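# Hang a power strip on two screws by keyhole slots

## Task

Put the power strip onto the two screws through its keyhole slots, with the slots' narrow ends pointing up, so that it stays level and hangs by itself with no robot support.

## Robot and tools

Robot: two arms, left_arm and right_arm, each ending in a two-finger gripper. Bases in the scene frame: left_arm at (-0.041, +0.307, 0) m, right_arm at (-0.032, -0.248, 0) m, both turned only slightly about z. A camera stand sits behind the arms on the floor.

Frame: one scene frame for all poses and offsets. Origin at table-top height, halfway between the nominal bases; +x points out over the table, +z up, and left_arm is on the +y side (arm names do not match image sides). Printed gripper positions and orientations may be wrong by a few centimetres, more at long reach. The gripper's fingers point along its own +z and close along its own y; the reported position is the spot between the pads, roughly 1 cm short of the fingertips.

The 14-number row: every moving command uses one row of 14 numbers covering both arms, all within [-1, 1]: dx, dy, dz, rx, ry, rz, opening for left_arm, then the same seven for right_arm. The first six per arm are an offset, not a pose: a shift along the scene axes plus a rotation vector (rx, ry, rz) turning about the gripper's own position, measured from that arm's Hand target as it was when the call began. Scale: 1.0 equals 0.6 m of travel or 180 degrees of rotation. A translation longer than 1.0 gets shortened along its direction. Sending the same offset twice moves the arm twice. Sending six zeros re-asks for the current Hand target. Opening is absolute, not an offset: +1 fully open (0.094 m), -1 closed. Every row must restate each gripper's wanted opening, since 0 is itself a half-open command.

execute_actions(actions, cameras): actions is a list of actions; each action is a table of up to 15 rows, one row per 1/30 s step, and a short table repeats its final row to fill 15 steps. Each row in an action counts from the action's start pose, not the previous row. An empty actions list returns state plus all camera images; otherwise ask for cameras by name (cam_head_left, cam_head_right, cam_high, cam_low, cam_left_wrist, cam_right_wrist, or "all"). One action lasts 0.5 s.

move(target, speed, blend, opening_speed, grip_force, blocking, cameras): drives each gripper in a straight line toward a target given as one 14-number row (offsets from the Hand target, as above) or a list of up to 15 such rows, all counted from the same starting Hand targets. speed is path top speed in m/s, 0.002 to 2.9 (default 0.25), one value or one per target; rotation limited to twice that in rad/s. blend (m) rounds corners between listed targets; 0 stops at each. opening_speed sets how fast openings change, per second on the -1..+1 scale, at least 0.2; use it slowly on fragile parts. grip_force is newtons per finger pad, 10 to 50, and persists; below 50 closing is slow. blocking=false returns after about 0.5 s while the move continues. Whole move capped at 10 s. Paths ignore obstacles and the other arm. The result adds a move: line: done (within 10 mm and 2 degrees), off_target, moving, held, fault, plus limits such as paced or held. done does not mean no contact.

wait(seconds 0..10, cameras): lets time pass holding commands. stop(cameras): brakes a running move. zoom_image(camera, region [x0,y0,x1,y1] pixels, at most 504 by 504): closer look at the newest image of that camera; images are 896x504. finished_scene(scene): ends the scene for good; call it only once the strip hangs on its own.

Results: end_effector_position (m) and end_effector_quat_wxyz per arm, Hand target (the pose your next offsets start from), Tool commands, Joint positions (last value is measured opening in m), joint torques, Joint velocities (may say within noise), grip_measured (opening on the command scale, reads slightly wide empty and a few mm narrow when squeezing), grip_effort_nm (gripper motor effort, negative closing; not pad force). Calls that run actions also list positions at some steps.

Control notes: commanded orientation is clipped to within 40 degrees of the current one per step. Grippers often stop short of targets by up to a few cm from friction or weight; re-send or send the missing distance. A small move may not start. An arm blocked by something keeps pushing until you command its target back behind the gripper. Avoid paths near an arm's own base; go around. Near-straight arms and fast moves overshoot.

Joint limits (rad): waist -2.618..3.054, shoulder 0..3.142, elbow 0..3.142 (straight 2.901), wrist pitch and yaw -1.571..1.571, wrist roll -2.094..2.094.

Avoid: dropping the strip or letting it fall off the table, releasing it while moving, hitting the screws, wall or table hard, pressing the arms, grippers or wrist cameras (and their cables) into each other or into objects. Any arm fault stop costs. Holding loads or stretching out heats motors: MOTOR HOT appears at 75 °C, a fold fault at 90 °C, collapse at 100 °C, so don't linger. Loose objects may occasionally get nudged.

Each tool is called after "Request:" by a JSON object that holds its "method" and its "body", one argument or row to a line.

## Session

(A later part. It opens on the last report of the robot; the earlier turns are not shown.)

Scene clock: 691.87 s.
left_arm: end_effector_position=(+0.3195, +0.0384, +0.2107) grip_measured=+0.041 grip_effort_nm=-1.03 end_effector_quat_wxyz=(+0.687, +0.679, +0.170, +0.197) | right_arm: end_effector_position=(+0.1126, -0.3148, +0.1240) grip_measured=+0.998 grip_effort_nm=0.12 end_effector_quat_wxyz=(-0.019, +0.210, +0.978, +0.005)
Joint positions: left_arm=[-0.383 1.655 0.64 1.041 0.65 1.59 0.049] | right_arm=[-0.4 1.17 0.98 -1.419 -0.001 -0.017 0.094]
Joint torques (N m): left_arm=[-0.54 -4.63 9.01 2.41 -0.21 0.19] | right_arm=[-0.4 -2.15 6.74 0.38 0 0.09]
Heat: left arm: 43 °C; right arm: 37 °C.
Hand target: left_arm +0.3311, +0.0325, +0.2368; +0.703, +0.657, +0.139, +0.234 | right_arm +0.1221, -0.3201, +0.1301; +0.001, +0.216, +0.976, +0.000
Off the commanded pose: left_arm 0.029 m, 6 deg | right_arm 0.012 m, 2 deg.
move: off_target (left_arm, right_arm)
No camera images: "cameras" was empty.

Request:
{"method": "move", "body": {
  "target": [0.00553, -0.00833, 0, 0, 0, 0, -0.2, 0, 0, 0, 0, 0, 0, 1.0],
  "speed": 0.03,
  "cameras": ["cam_low", "cam_high", "cam_head_left", "cam_head_right", "cam_left_wrist"]
}}

Request:
{"method": "zoom_image", "body": {
  "camera": "cam_low",
  "region": [440, 110, 500, 170]
}}

Request:
{"method": "zoom_image", "body": {
  "camera": "cam_low",
  "region": [500, 110, 560, 170]
}}

Request:
{"method": "zoom_image", "body": {
  "camera": "cam_high",
  "region": [350, 220, 410, 280]
}}

Request:
{"method": "zoom_image", "body": {
  "camera": "cam_high",
  "region": [450, 190, 510, 250]
}}

Request:
{"method": "zoom_image", "body": {
  "camera": "cam_head_left",
  "region": [350, 120, 410, 180]
}}

Request:
{"method": "zoom_image", "body": {
  "camera": "cam_head_left",
  "region": [410, 180, 470, 240]
}}

Request:
{"method": "zoom_image", "body": {
  "camera": "cam_head_right",
  "region": [360, 120, 420, 180]
}}

Request:
{"method": "zoom_image", "body": {
  "camera": "cam_head_right",
  "region": [410, 180, 470, 240]
}}

Scene clock: 694.77 s.
left_arm: end_effector_position=(+0.3172, +0.0350, +0.2106) grip_measured=+0.041 grip_effort_nm=-1.03 end_effector_quat_wxyz=(+0.688, +0.680, +0.164, +0.192) | right_arm: end_effector_position=(+0.1126, -0.3148, +0.1240) grip_measured=+0.998 grip_effort_nm=0.12 end_effector_quat_wxyz=(-0.019, +0.210, +0.978, +0.005)
Joint positions: left_arm=[-0.39 1.658 0.643 1.041 0.659 1.59 0.049] | right_arm=[-0.4 1.17 0.98 -1.419 -0.001 -0.017 0.094]
Joint torques (N m): left_arm=[-0.79 -3.92 10.03 2.37 -0.39 0.19] | right_arm=[-0.32 -2.18 6.74 0.37 0.02 0.09]
Heat: left arm: 43 °C; right arm: 37 °C.
Hand target: left_arm +0.3344, +0.0275, +0.2368; +0.703, +0.657, +0.139, +0.234 | right_arm +0.1221, -0.3201, +0.1301; +0.001, +0.216, +0.976, +0.000
Off the commanded pose: left_arm 0.032 m, 6 deg | right_arm 0.012 m, 2 deg.
move: off_target (left_arm, right_arm)
Images, in order (width x height): cam_head_left 896x504, cam_head_right 896x504, cam_high 896x504, cam_low 896x504, cam_left_wrist 896x504.

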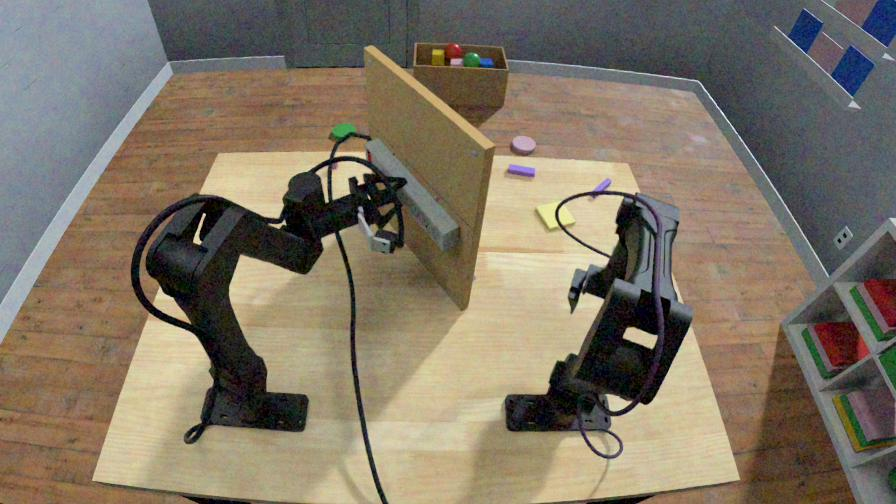

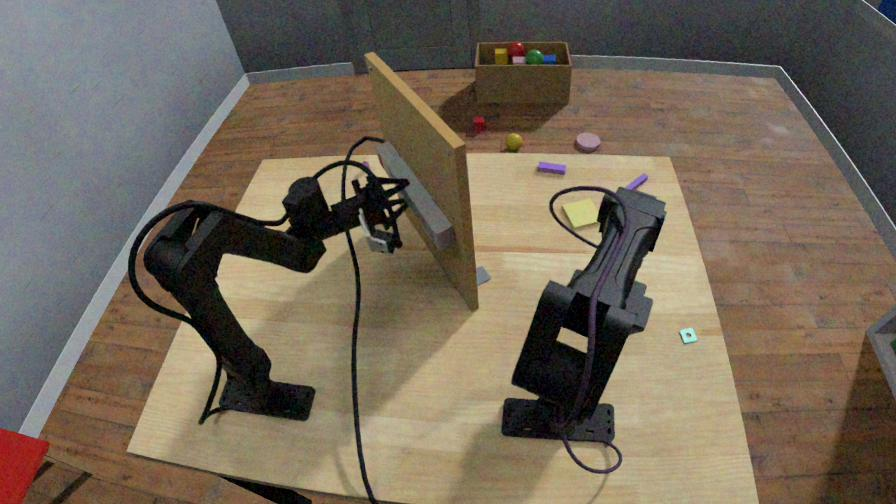

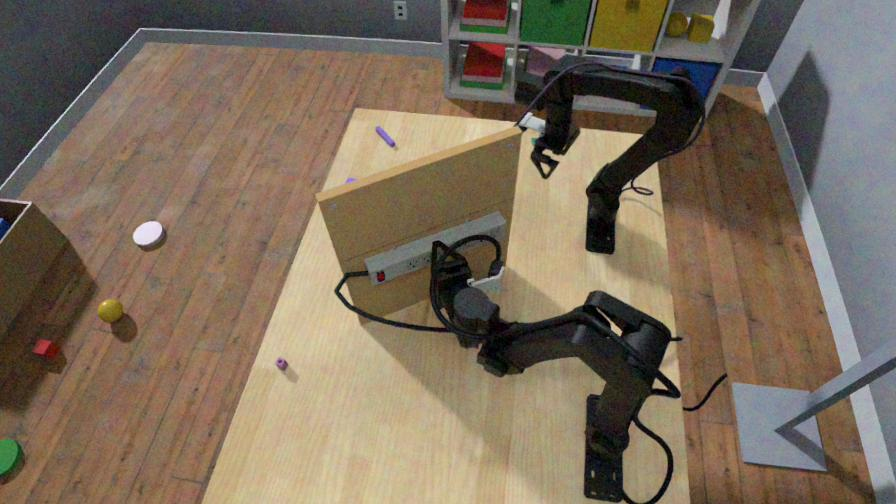

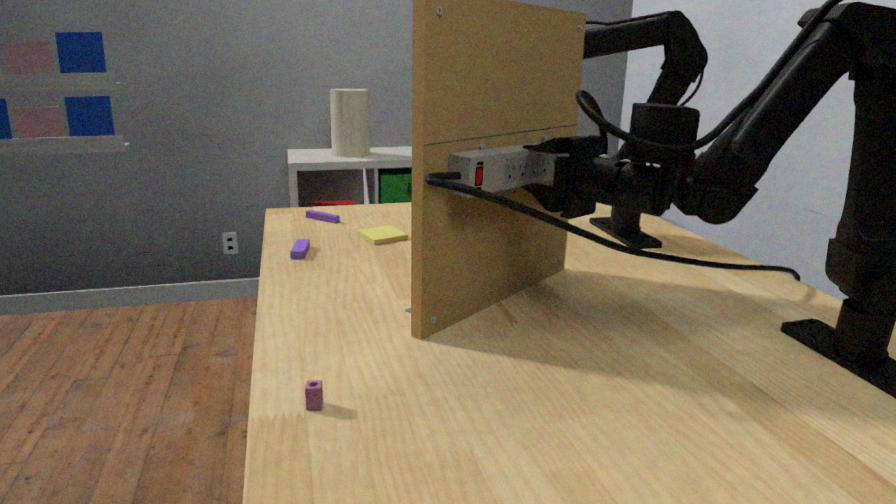

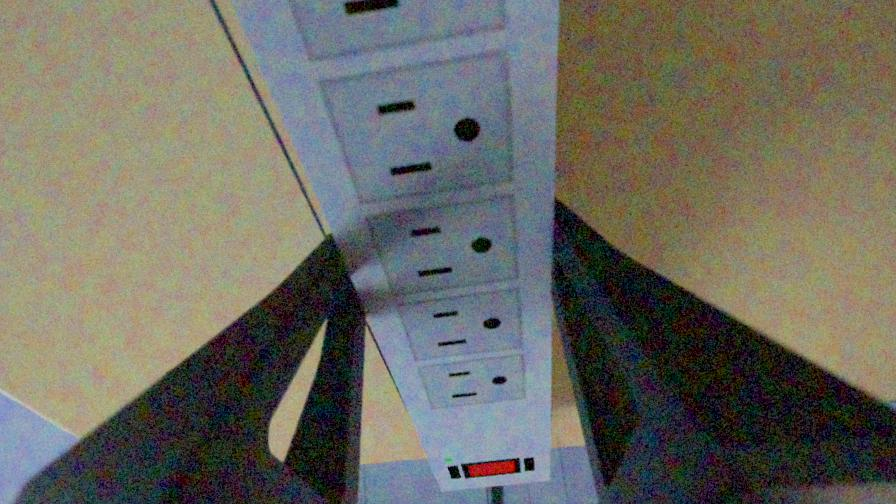

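Scaled by 8.400 from the camera's 896x504 image, which has a finer 1280x720 frame.

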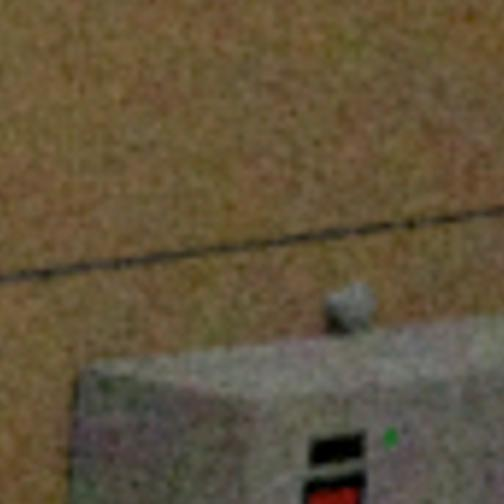

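Scaled by 8.400 from the camera's 896x504 image, which has a finer 1280x720 frame.

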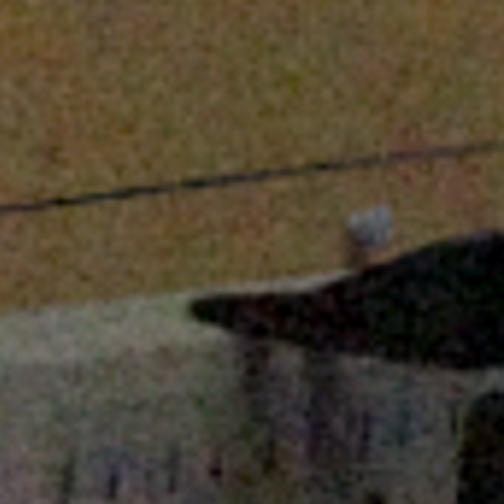

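Scaled by 8.400 from the camera's 896x504 image, which has a finer 1280x720 frame.

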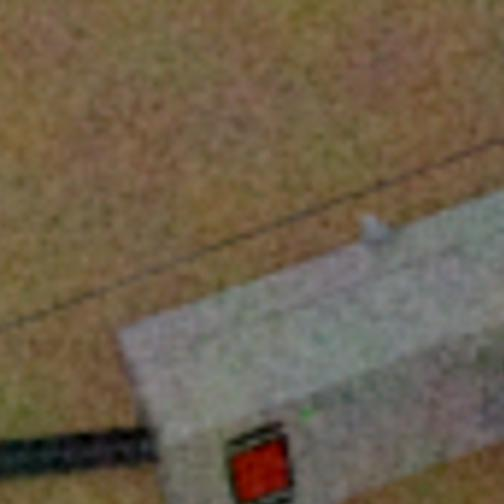

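Scaled by 8.400 from the camera's 896x504 image, which has a finer 1280x720 frame.

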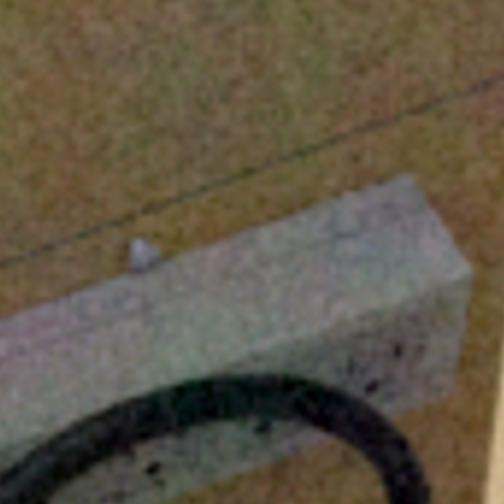

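Scaled by 8.400 from the camera's 896x504 image, which has a finer 1280x720 frame.

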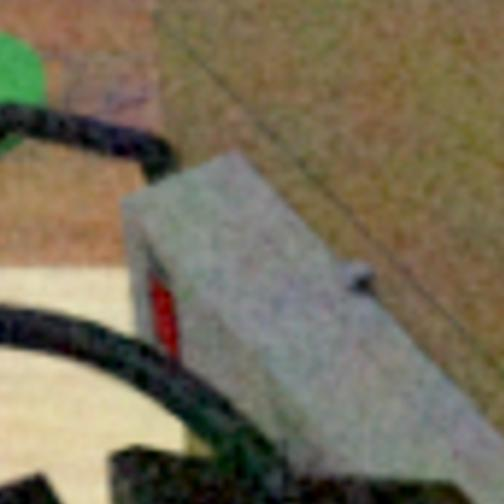

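Scaled by 8.400 from the camera's 896x504 image, which has a finer 1280x720 frame.

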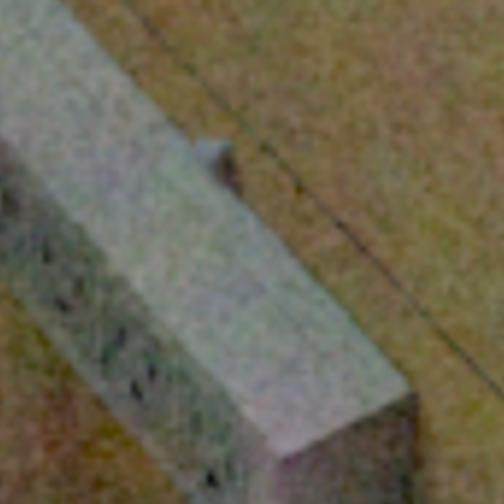

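Scaled by 8.400 from the camera's 896x504 image, which has a finer 1280x720 frame.

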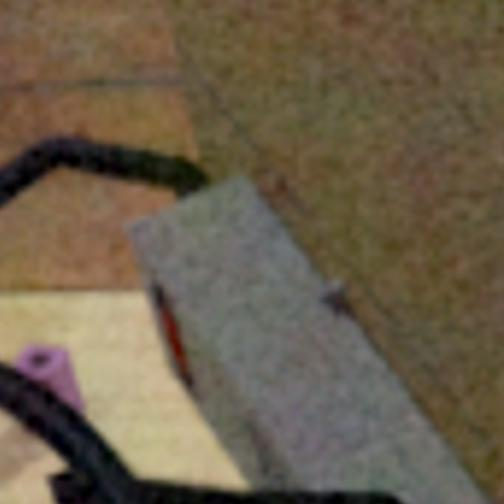

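Scaled by 8.400 from the camera's 896x504 image, which has a finer 1280x720 frame.

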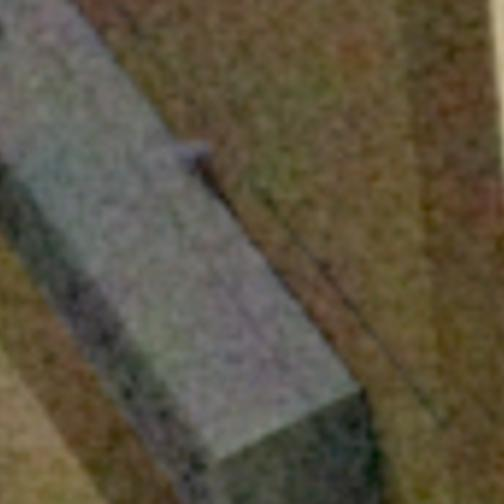

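Request:
{"method": "move", "body": {
  "target": [-0.04443, 0.06452, 0.067, -0.00387, 0.00583, 0, -0.2, 0, 0, 0, 0, 0, 0, 1.0],
  "speed": 0.08,
  "cameras": []
}}

Request:
{"method": "move", "body": {
  "target": [0.02673, -0.04026, 0, 0, 0, 0, -0.2, 0, 0, 0, 0, 0, 0, 1.0],
  "speed": 0.05,
  "cameras": ["cam_low", "cam_high", "cam_head_left", "cam_head_right"]
}}

Scene clock: 705.40 s.
left_arm: end_effector_position=(+0.3104, +0.0614, +0.2458) grip_measured=+0.041 grip_effort_nm=-1.03 end_effector_quat_wxyz=(+0.688, +0.676, +0.180, +0.193) | right_arm: end_effector_position=(+0.1126, -0.3148, +0.1240) grip_measured=+0.998 grip_effort_nm=0.12 end_effector_quat_wxyz=(-0.019, +0.210, +0.978, +0.005)
Joint positions: left_arm=[-0.324 1.479 0.643 0.863 0.699 1.566 0.049] | right_arm=[-0.4 1.17 0.98 -1.419 -0.001 -0.017 0.094]
Joint torques (N m): left_arm=[0.9 -8.02 6.5 2.29 0.05 0.11] | right_arm=[-0.38 -2.13 6.68 0.38 0 0.07]
Heat: left arm: 44 °C; right arm: 37 °C.
Hand target: left_arm +0.3077, +0.0663, +0.2771; +0.706, +0.655, +0.147, +0.227 | right_arm +0.1221, -0.3201, +0.1301; +0.001, +0.216, +0.976, +0.000
Off the commanded pose: left_arm 0.032 m, 6 deg | right_arm 0.012 m, 2 deg.
move: off_target (left_arm, right_arm)
No camera images: "cameras" was empty.

Scene clock: 706.33 s.
left_arm: end_effector_position=(+0.3134, +0.0453, +0.2487) grip_measured=+0.041 grip_effort_nm=-1.03 end_effector_quat_wxyz=(+0.690, +0.676, +0.175, +0.190) | right_arm: end_effector_position=(+0.1126, -0.3148, +0.1240) grip_measured=+0.998 grip_effort_nm=0.12 end_effector_quat_wxyz=(-0.019, +0.210, +0.978, +0.005)
Joint positions: left_arm=[-0.368 1.513 0.683 0.861 0.667 1.566 0.049] | right_arm=[-0.4 1.17 0.98 -1.419 -0.001 -0.017 0.094]
Joint torques (N m): left_arm=[-0.23 -4.49 9.42 2.32 -0.2 0.17] | right_arm=[-0.32 -2.15 6.69 0.39 0.01 0.06]
Heat: left arm: 44 °C; right arm: 37 °C.
Hand target: left_arm +0.3237, +0.0421, +0.2772; +0.706, +0.655, +0.147, +0.227 | right_arm +0.1221, -0.3201, +0.1301; +0.001, +0.216, +0.976, +0.000
Off the commanded pose: left_arm 0.030 m, 6 deg | right_arm 0.012 m, 2 deg.
move: off_target (left_arm, right_arm)
Images, in order (width x height): cam_head_left 896x504, cam_head_right 896x504, cam_high 896x504, cam_low 896x504.

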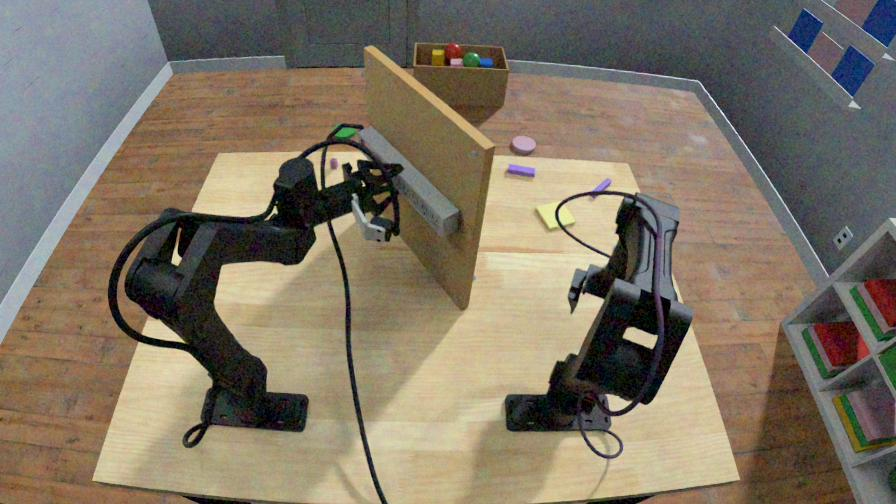

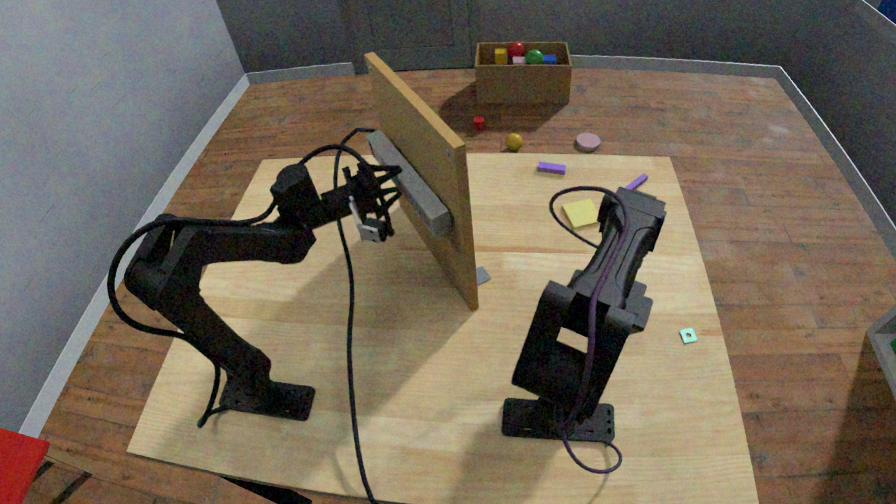

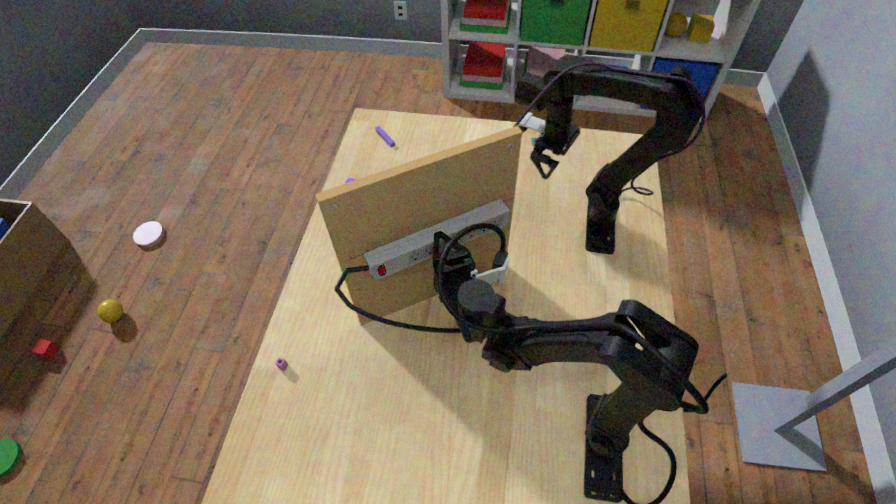

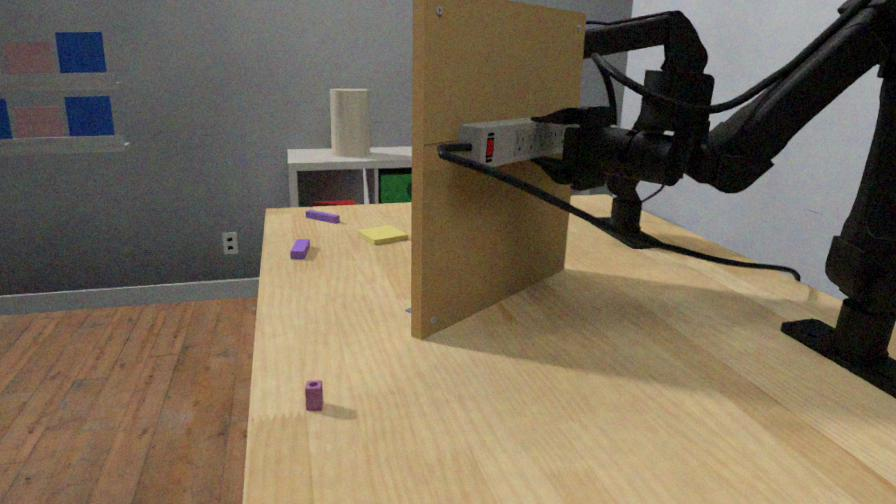

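Request:
{"method": "move", "body": {
  "target": [0.00645, -0.00972, -0.00667, -0.00105, 0.00157, -0.00278, -0.2, 0, 0, 0, 0, 0, 0, 1.0],
  "speed": 0.03,
  "cameras": []
}}

Scene clock: 709.80 s.
left_arm: end_effector_position=(+0.3134, +0.0403, +0.2466) grip_measured=+0.041 grip_effort_nm=-1.03 end_effector_quat_wxyz=(+0.693, +0.677, +0.170, +0.178) | right_arm: end_effector_position=(+0.1126, -0.3148, +0.1240) grip_measured=+0.998 grip_effort_nm=0.12 end_effector_quat_wxyz=(-0.019, +0.210, +0.978, +0.005)
Joint positions: left_arm=[-0.373 1.536 0.696 0.871 0.686 1.557 0.049] | right_arm=[-0.4 1.17 0.98 -1.419 -0.001 -0.017 0.094]
Joint torques (N m): left_arm=[-0.49 -3.93 9.5 2.4 -0.41 0.2] | right_arm=[-0.31 -2.09 6.71 0.37 0.02 0.07]
Heat: left arm: 44 °C; right arm: 37 °C.
Hand target: left_arm +0.3276, +0.0363, +0.2731; +0.707, +0.655, +0.146, +0.222 | right_arm +0.1221, -0.3201, +0.1301; +0.001, +0.216, +0.976, +0.000
Off the commanded pose: left_arm 0.030 m, 7 deg | right_arm 0.012 m, 2 deg.
move: off_target (left_arm, right_arm)
No camera images: "cameras" was empty.

Request:
{"method": "execute_actions", "body": {
  "actions": [],
  "cameras": ["cam_low", "cam_high", "cam_head_left", "cam_head_right"]
}}

Request:
{"method": "zoom_image", "body": {
  "camera": "cam_low",
  "region": [440, 100, 500, 160]
}}

Request:
{"method": "zoom_image", "body": {
  "camera": "cam_high",
  "region": [350, 220, 410, 280]
}}

Request:
{"method": "zoom_image", "body": {
  "camera": "cam_high",
  "region": [450, 190, 510, 250]
}}

Request:
{"method": "zoom_image", "body": {
  "camera": "cam_head_left",
  "region": [350, 100, 410, 160]
}}

Request:
{"method": "zoom_image", "body": {
  "camera": "cam_head_left",
  "region": [415, 180, 475, 240]
}}

Request:
{"method": "zoom_image", "body": {
  "camera": "cam_head_right",
  "region": [360, 110, 420, 170]
}}

Request:
{"method": "zoom_image", "body": {
  "camera": "cam_head_right",
  "region": [410, 180, 470, 240]
}}

Scene clock: 712.13 s.
left_arm: end_effector_position=(+0.3134, +0.0402, +0.2464) grip_measured=+0.041 grip_effort_nm=-1.03 end_effector_quat_wxyz=(+0.693, +0.678, +0.171, +0.178) | right_arm: end_effector_position=(+0.1126, -0.3148, +0.1240) grip_measured=+0.998 grip_effort_nm=0.12 end_effector_quat_wxyz=(-0.019, +0.210, +0.978, +0.005)
Joint positions: left_arm=[-0.373 1.536 0.696 0.871 0.686 1.556 0.049] | right_arm=[-0.4 1.17 0.98 -1.419 -0.001 -0.017 0.094]
Joint velocities: within noise
Joint torques (N m): left_arm=[-0.51 -3.9 9.51 2.42 -0.41 0.19] | right_arm=[-0.38 -2.11 6.71 0.37 0.02 0.07]
Heat: left arm: 43 °C; right arm: 37 °C.
Hand target: left_arm +0.3276, +0.0363, +0.2729; +0.707, +0.655, +0.146, +0.222 | right_arm +0.1221, -0.3201, +0.1301; +0.001, +0.216, +0.976, +0.000
Tool commands: left_gripper/opening=-0.2 right_gripper/opening=+1.0
Off the commanded pose: left_arm 0.031 m, 7 deg | right_arm 0.012 m, 2 deg.
Images, in order (width x height): cam_head_left 896x504, cam_head_right 896x504, cam_high 896x504, cam_low 896x504.

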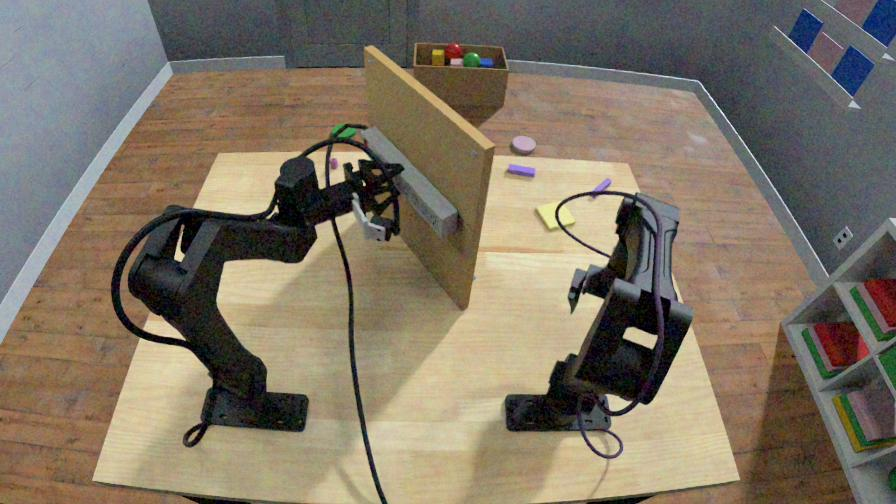

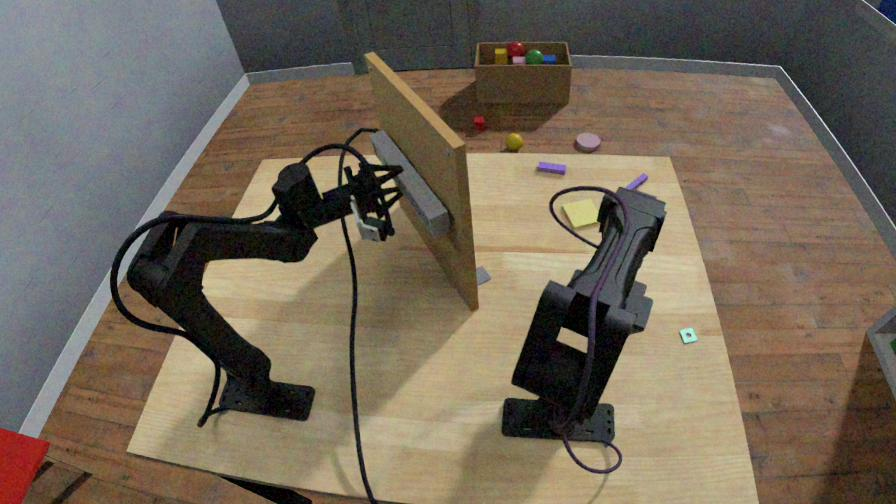

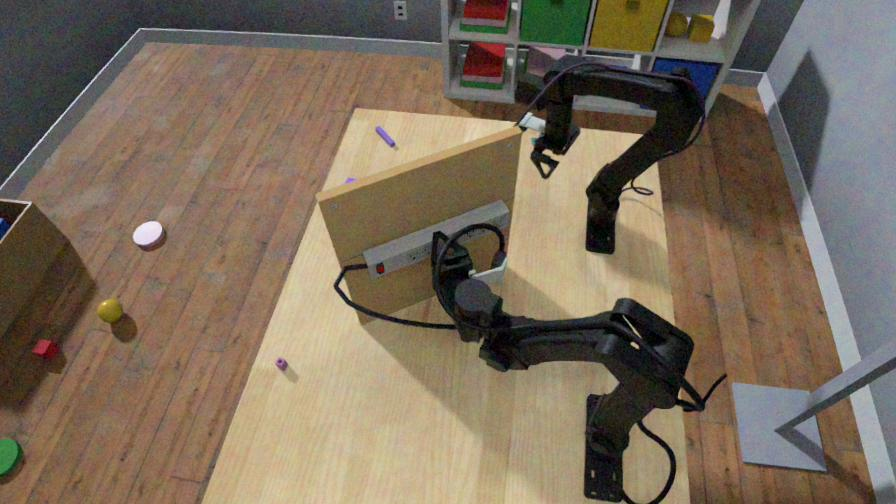

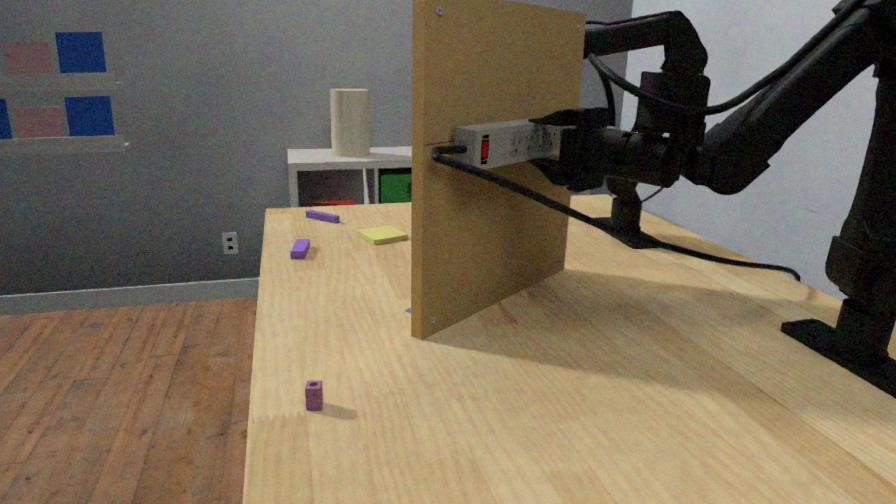

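Scaled by 8.400 from the camera's 896x504 image, which has a finer 1280x720 frame.

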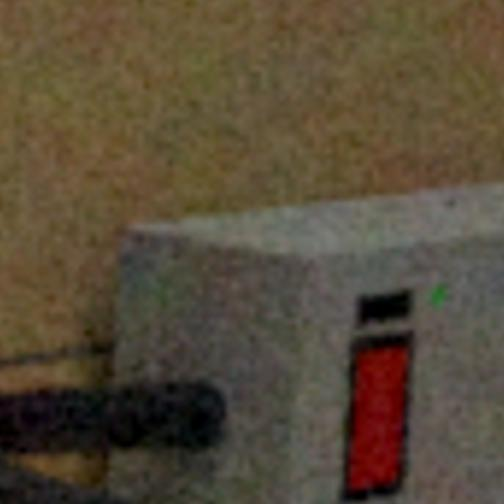

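Scaled by 8.400 from the camera's 896x504 image, which has a finer 1280x720 frame.

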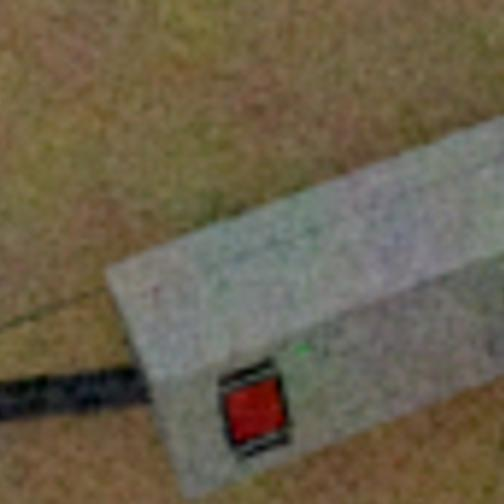

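Scaled by 8.400 from the camera's 896x504 image, which has a finer 1280x720 frame.

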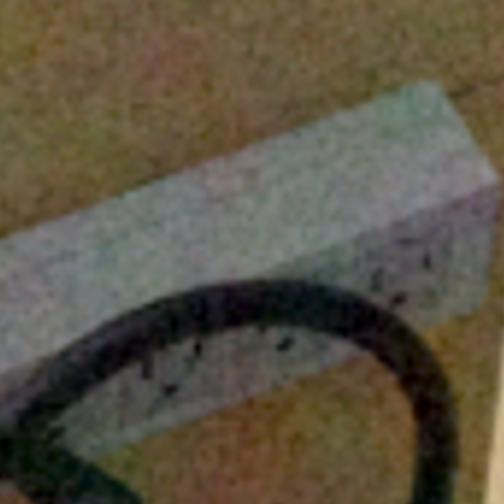

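Scaled by 8.400 from the camera's 896x504 image, which has a finer 1280x720 frame.

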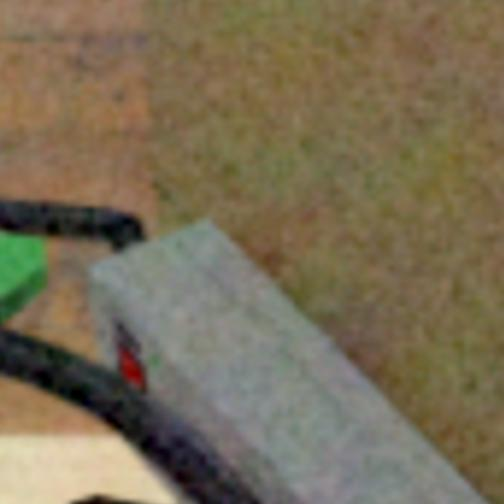

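Scaled by 8.400 from the camera's 896x504 image, which has a finer 1280x720 frame.

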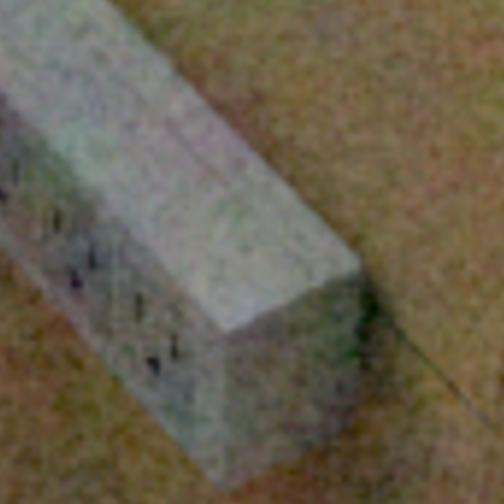

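Scaled by 8.400 from the camera's 896x504 image, which has a finer 1280x720 frame.

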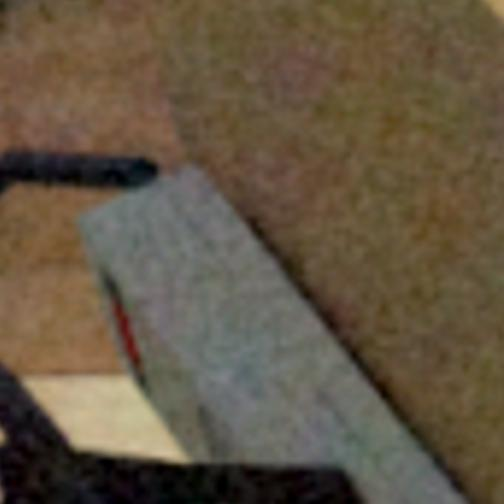

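Scaled by 8.400 from the camera's 896x504 image, which has a finer 1280x720 frame.

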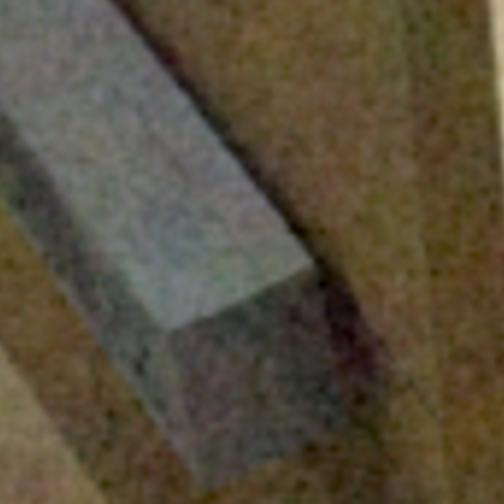

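Request:
{"method": "zoom_image", "body": {
  "camera": "cam_low",
  "region": [445, 118, 495, 168]
}}

Request:
{"method": "zoom_image", "body": {
  "camera": "cam_low",
  "region": [400, 0, 600, 200]
}}

Request:
{"method": "zoom_image", "body": {
  "camera": "cam_low",
  "region": [400, 150, 600, 350]
}}

Scaled by 10.080 from the camera's 896x504 image, which has a finer 1280x720 frame.

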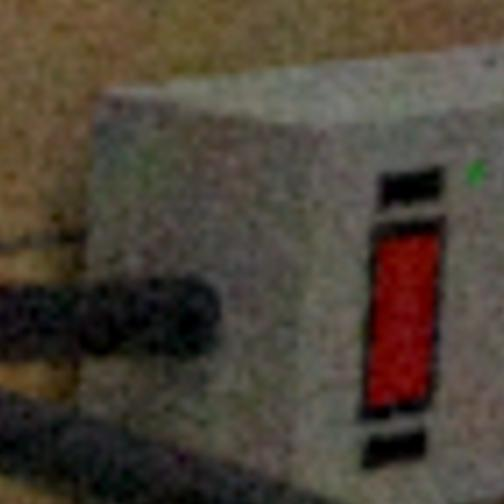

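Scaled by 2.520 from the camera's 896x504 image, which has a finer 1280x720 frame.

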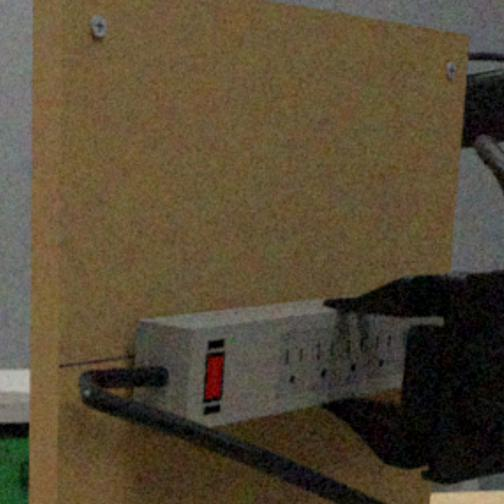

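Scaled by 2.520 from the camera's 896x504 image, which has a finer 1280x720 frame.

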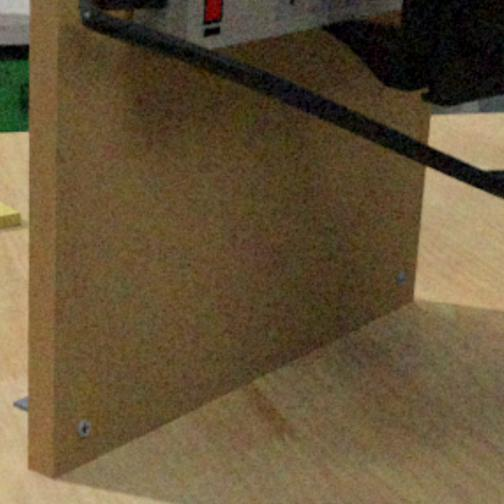

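Request:
{"method": "move", "body": {
  "target": [-0.03262, 0.05637, 0.00967, 0.01334, 0.00593, 0, -0.2, 0, 0, 0, 0, 0, 0, 1.0],
  "speed": 0.08,
  "cameras": []
}}

Request:
{"method": "move", "body": {
  "target": [0.02949, -0.04443, 0, 0, 0, 0, -0.2, 0, 0, 0, 0, 0, 0, 1.0],
  "speed": 0.05,
  "cameras": ["cam_low", "cam_high", "cam_head_left", "cam_head_right"]
}}

Request:
{"method": "zoom_image", "body": {
  "camera": "cam_low",
  "region": [445, 110, 495, 160]
}}

Request:
{"method": "zoom_image", "body": {
  "camera": "cam_high",
  "region": [350, 220, 410, 280]
}}

Request:
{"method": "zoom_image", "body": {
  "camera": "cam_high",
  "region": [450, 190, 510, 250]
}}

Scene clock: 737.00 s.
left_arm: end_effector_position=(+0.3132, +0.0645, +0.2513) grip_measured=+0.041 grip_effort_nm=-1.03 end_effector_quat_wxyz=(+0.677, +0.689, +0.186, +0.181) | right_arm: end_effector_position=(+0.1126, -0.3148, +0.1240) grip_measured=+0.998 grip_effort_nm=0.12 end_effector_quat_wxyz=(-0.019, +0.210, +0.978, +0.005)
Joint positions: left_arm=[-0.305 1.449 0.693 0.732 0.727 1.583 0.049] | right_arm=[-0.4 1.17 0.98 -1.419 -0.001 -0.017 0.094]
Joint torques (N m): left_arm=[0.91 -8.34 5.72 2.28 0.09 0.26] | right_arm=[-0.35 -2.14 6.67 0.39 0.02 0.07]
Heat: left arm: 42 °C; right arm: 37 °C.
Hand target: left_arm +0.3080, +0.0701, +0.2787; +0.692, +0.672, +0.148, +0.219 | right_arm +0.1221, -0.3201, +0.1301; +0.001, +0.216, +0.976, +0.000
Off the commanded pose: left_arm 0.028 m, 7 deg | right_arm 0.012 m, 2 deg.
move: off_target (left_arm, right_arm)
No camera images: "cameras" was empty.

Scene clock: 738.17 s.
left_arm: end_effector_position=(+0.3154, +0.0477, +0.2475) grip_measured=+0.041 grip_effort_nm=-1.03 end_effector_quat_wxyz=(+0.674, +0.692, +0.186, +0.177) | right_arm: end_effector_position=(+0.1126, -0.3148, +0.1240) grip_measured=+0.998 grip_effort_nm=0.12 end_effector_quat_wxyz=(-0.019, +0.210, +0.978, +0.005)
Joint positions: left_arm=[-0.356 1.486 0.72 0.73 0.682 1.588 0.049] | right_arm=[-0.4 1.17 0.98 -1.419 -0.001 -0.017 0.094]
Joint torques (N m): left_arm=[-0.18 -4.46 9.72 2.42 -0.1 0.26] | right_arm=[-0.39 -2.09 6.74 0.38 0 0.06]
Heat: left arm: 42 °C; right arm: 37 °C.
Hand target: left_arm +0.3257, +0.0434, +0.2788; +0.692, +0.672, +0.148, +0.219 | right_arm +0.1221, -0.3201, +0.1301; +0.001, +0.216, +0.976, +0.000
Off the commanded pose: left_arm 0.033 m, 7 deg | right_arm 0.012 m, 2 deg.
move: off_target (left_arm, right_arm)
Images, in order (width x height): cam_head_left 896x504, cam_head_right 896x504, cam_high 896x504, cam_low 896x504.

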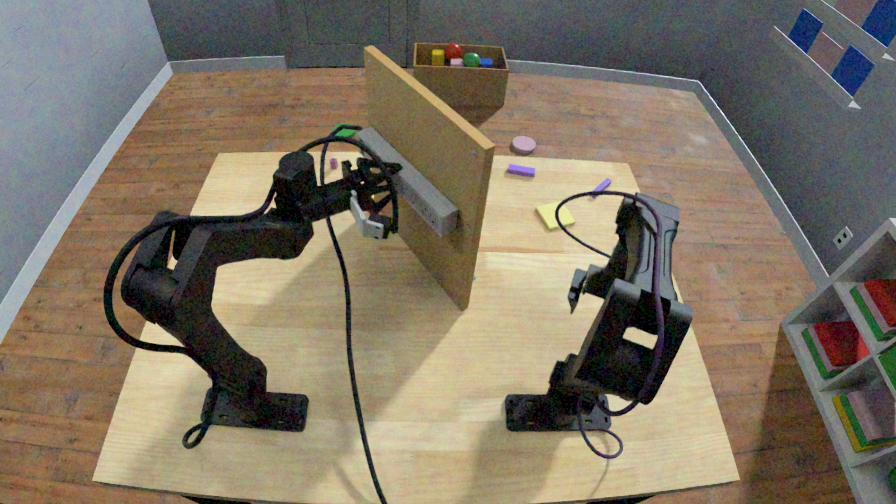

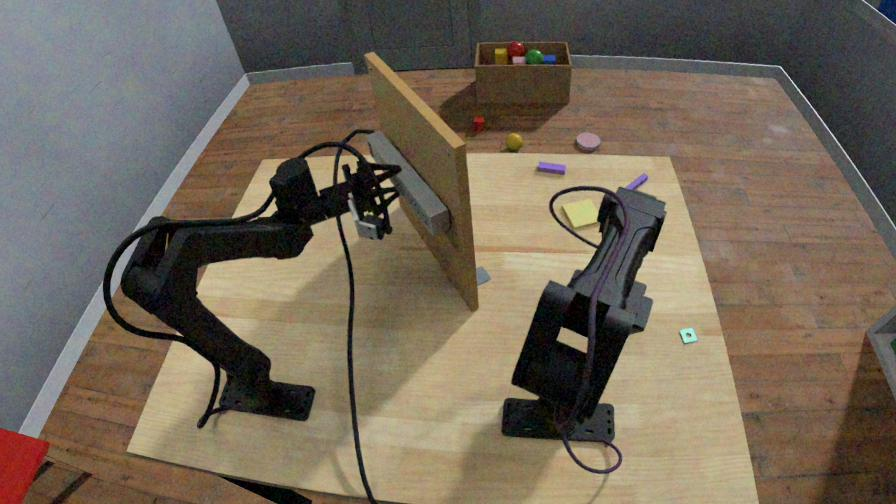

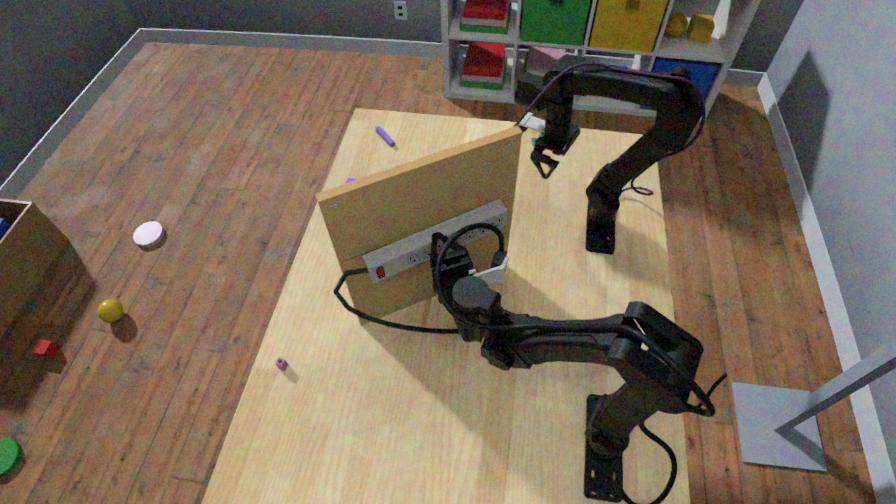

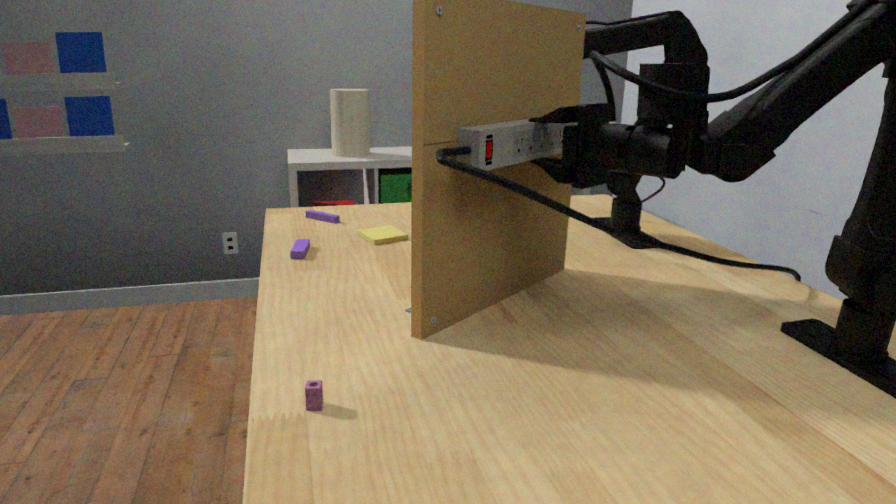

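Scaled by 10.080 from the camera's 896x504 image, which has a finer 1280x720 frame.

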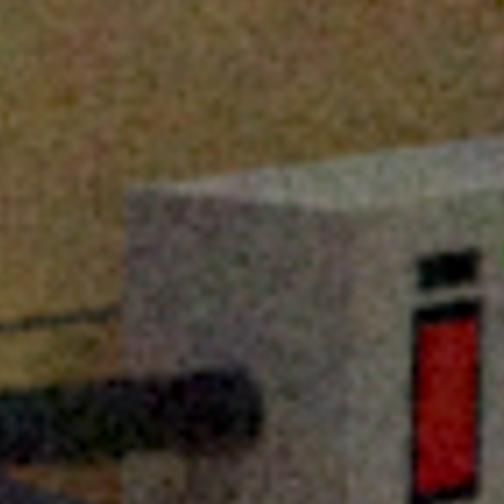

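Scaled by 8.400 from the camera's 896x504 image, which has a finer 1280x720 frame.

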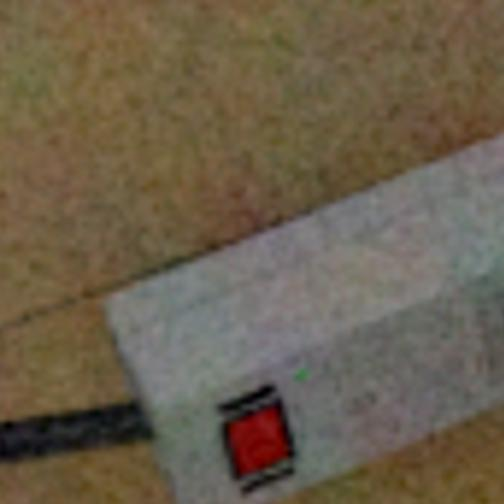

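Scaled by 8.400 from the camera's 896x504 image, which has a finer 1280x720 frame.

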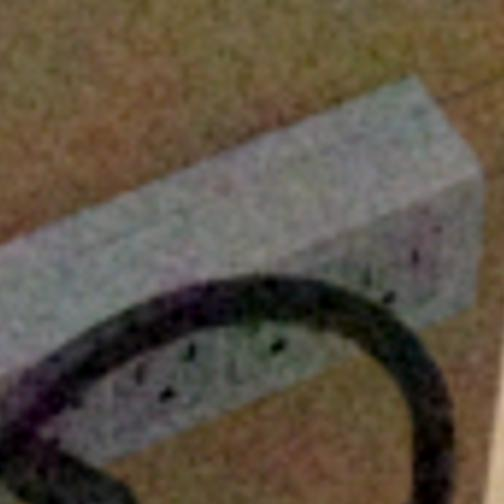

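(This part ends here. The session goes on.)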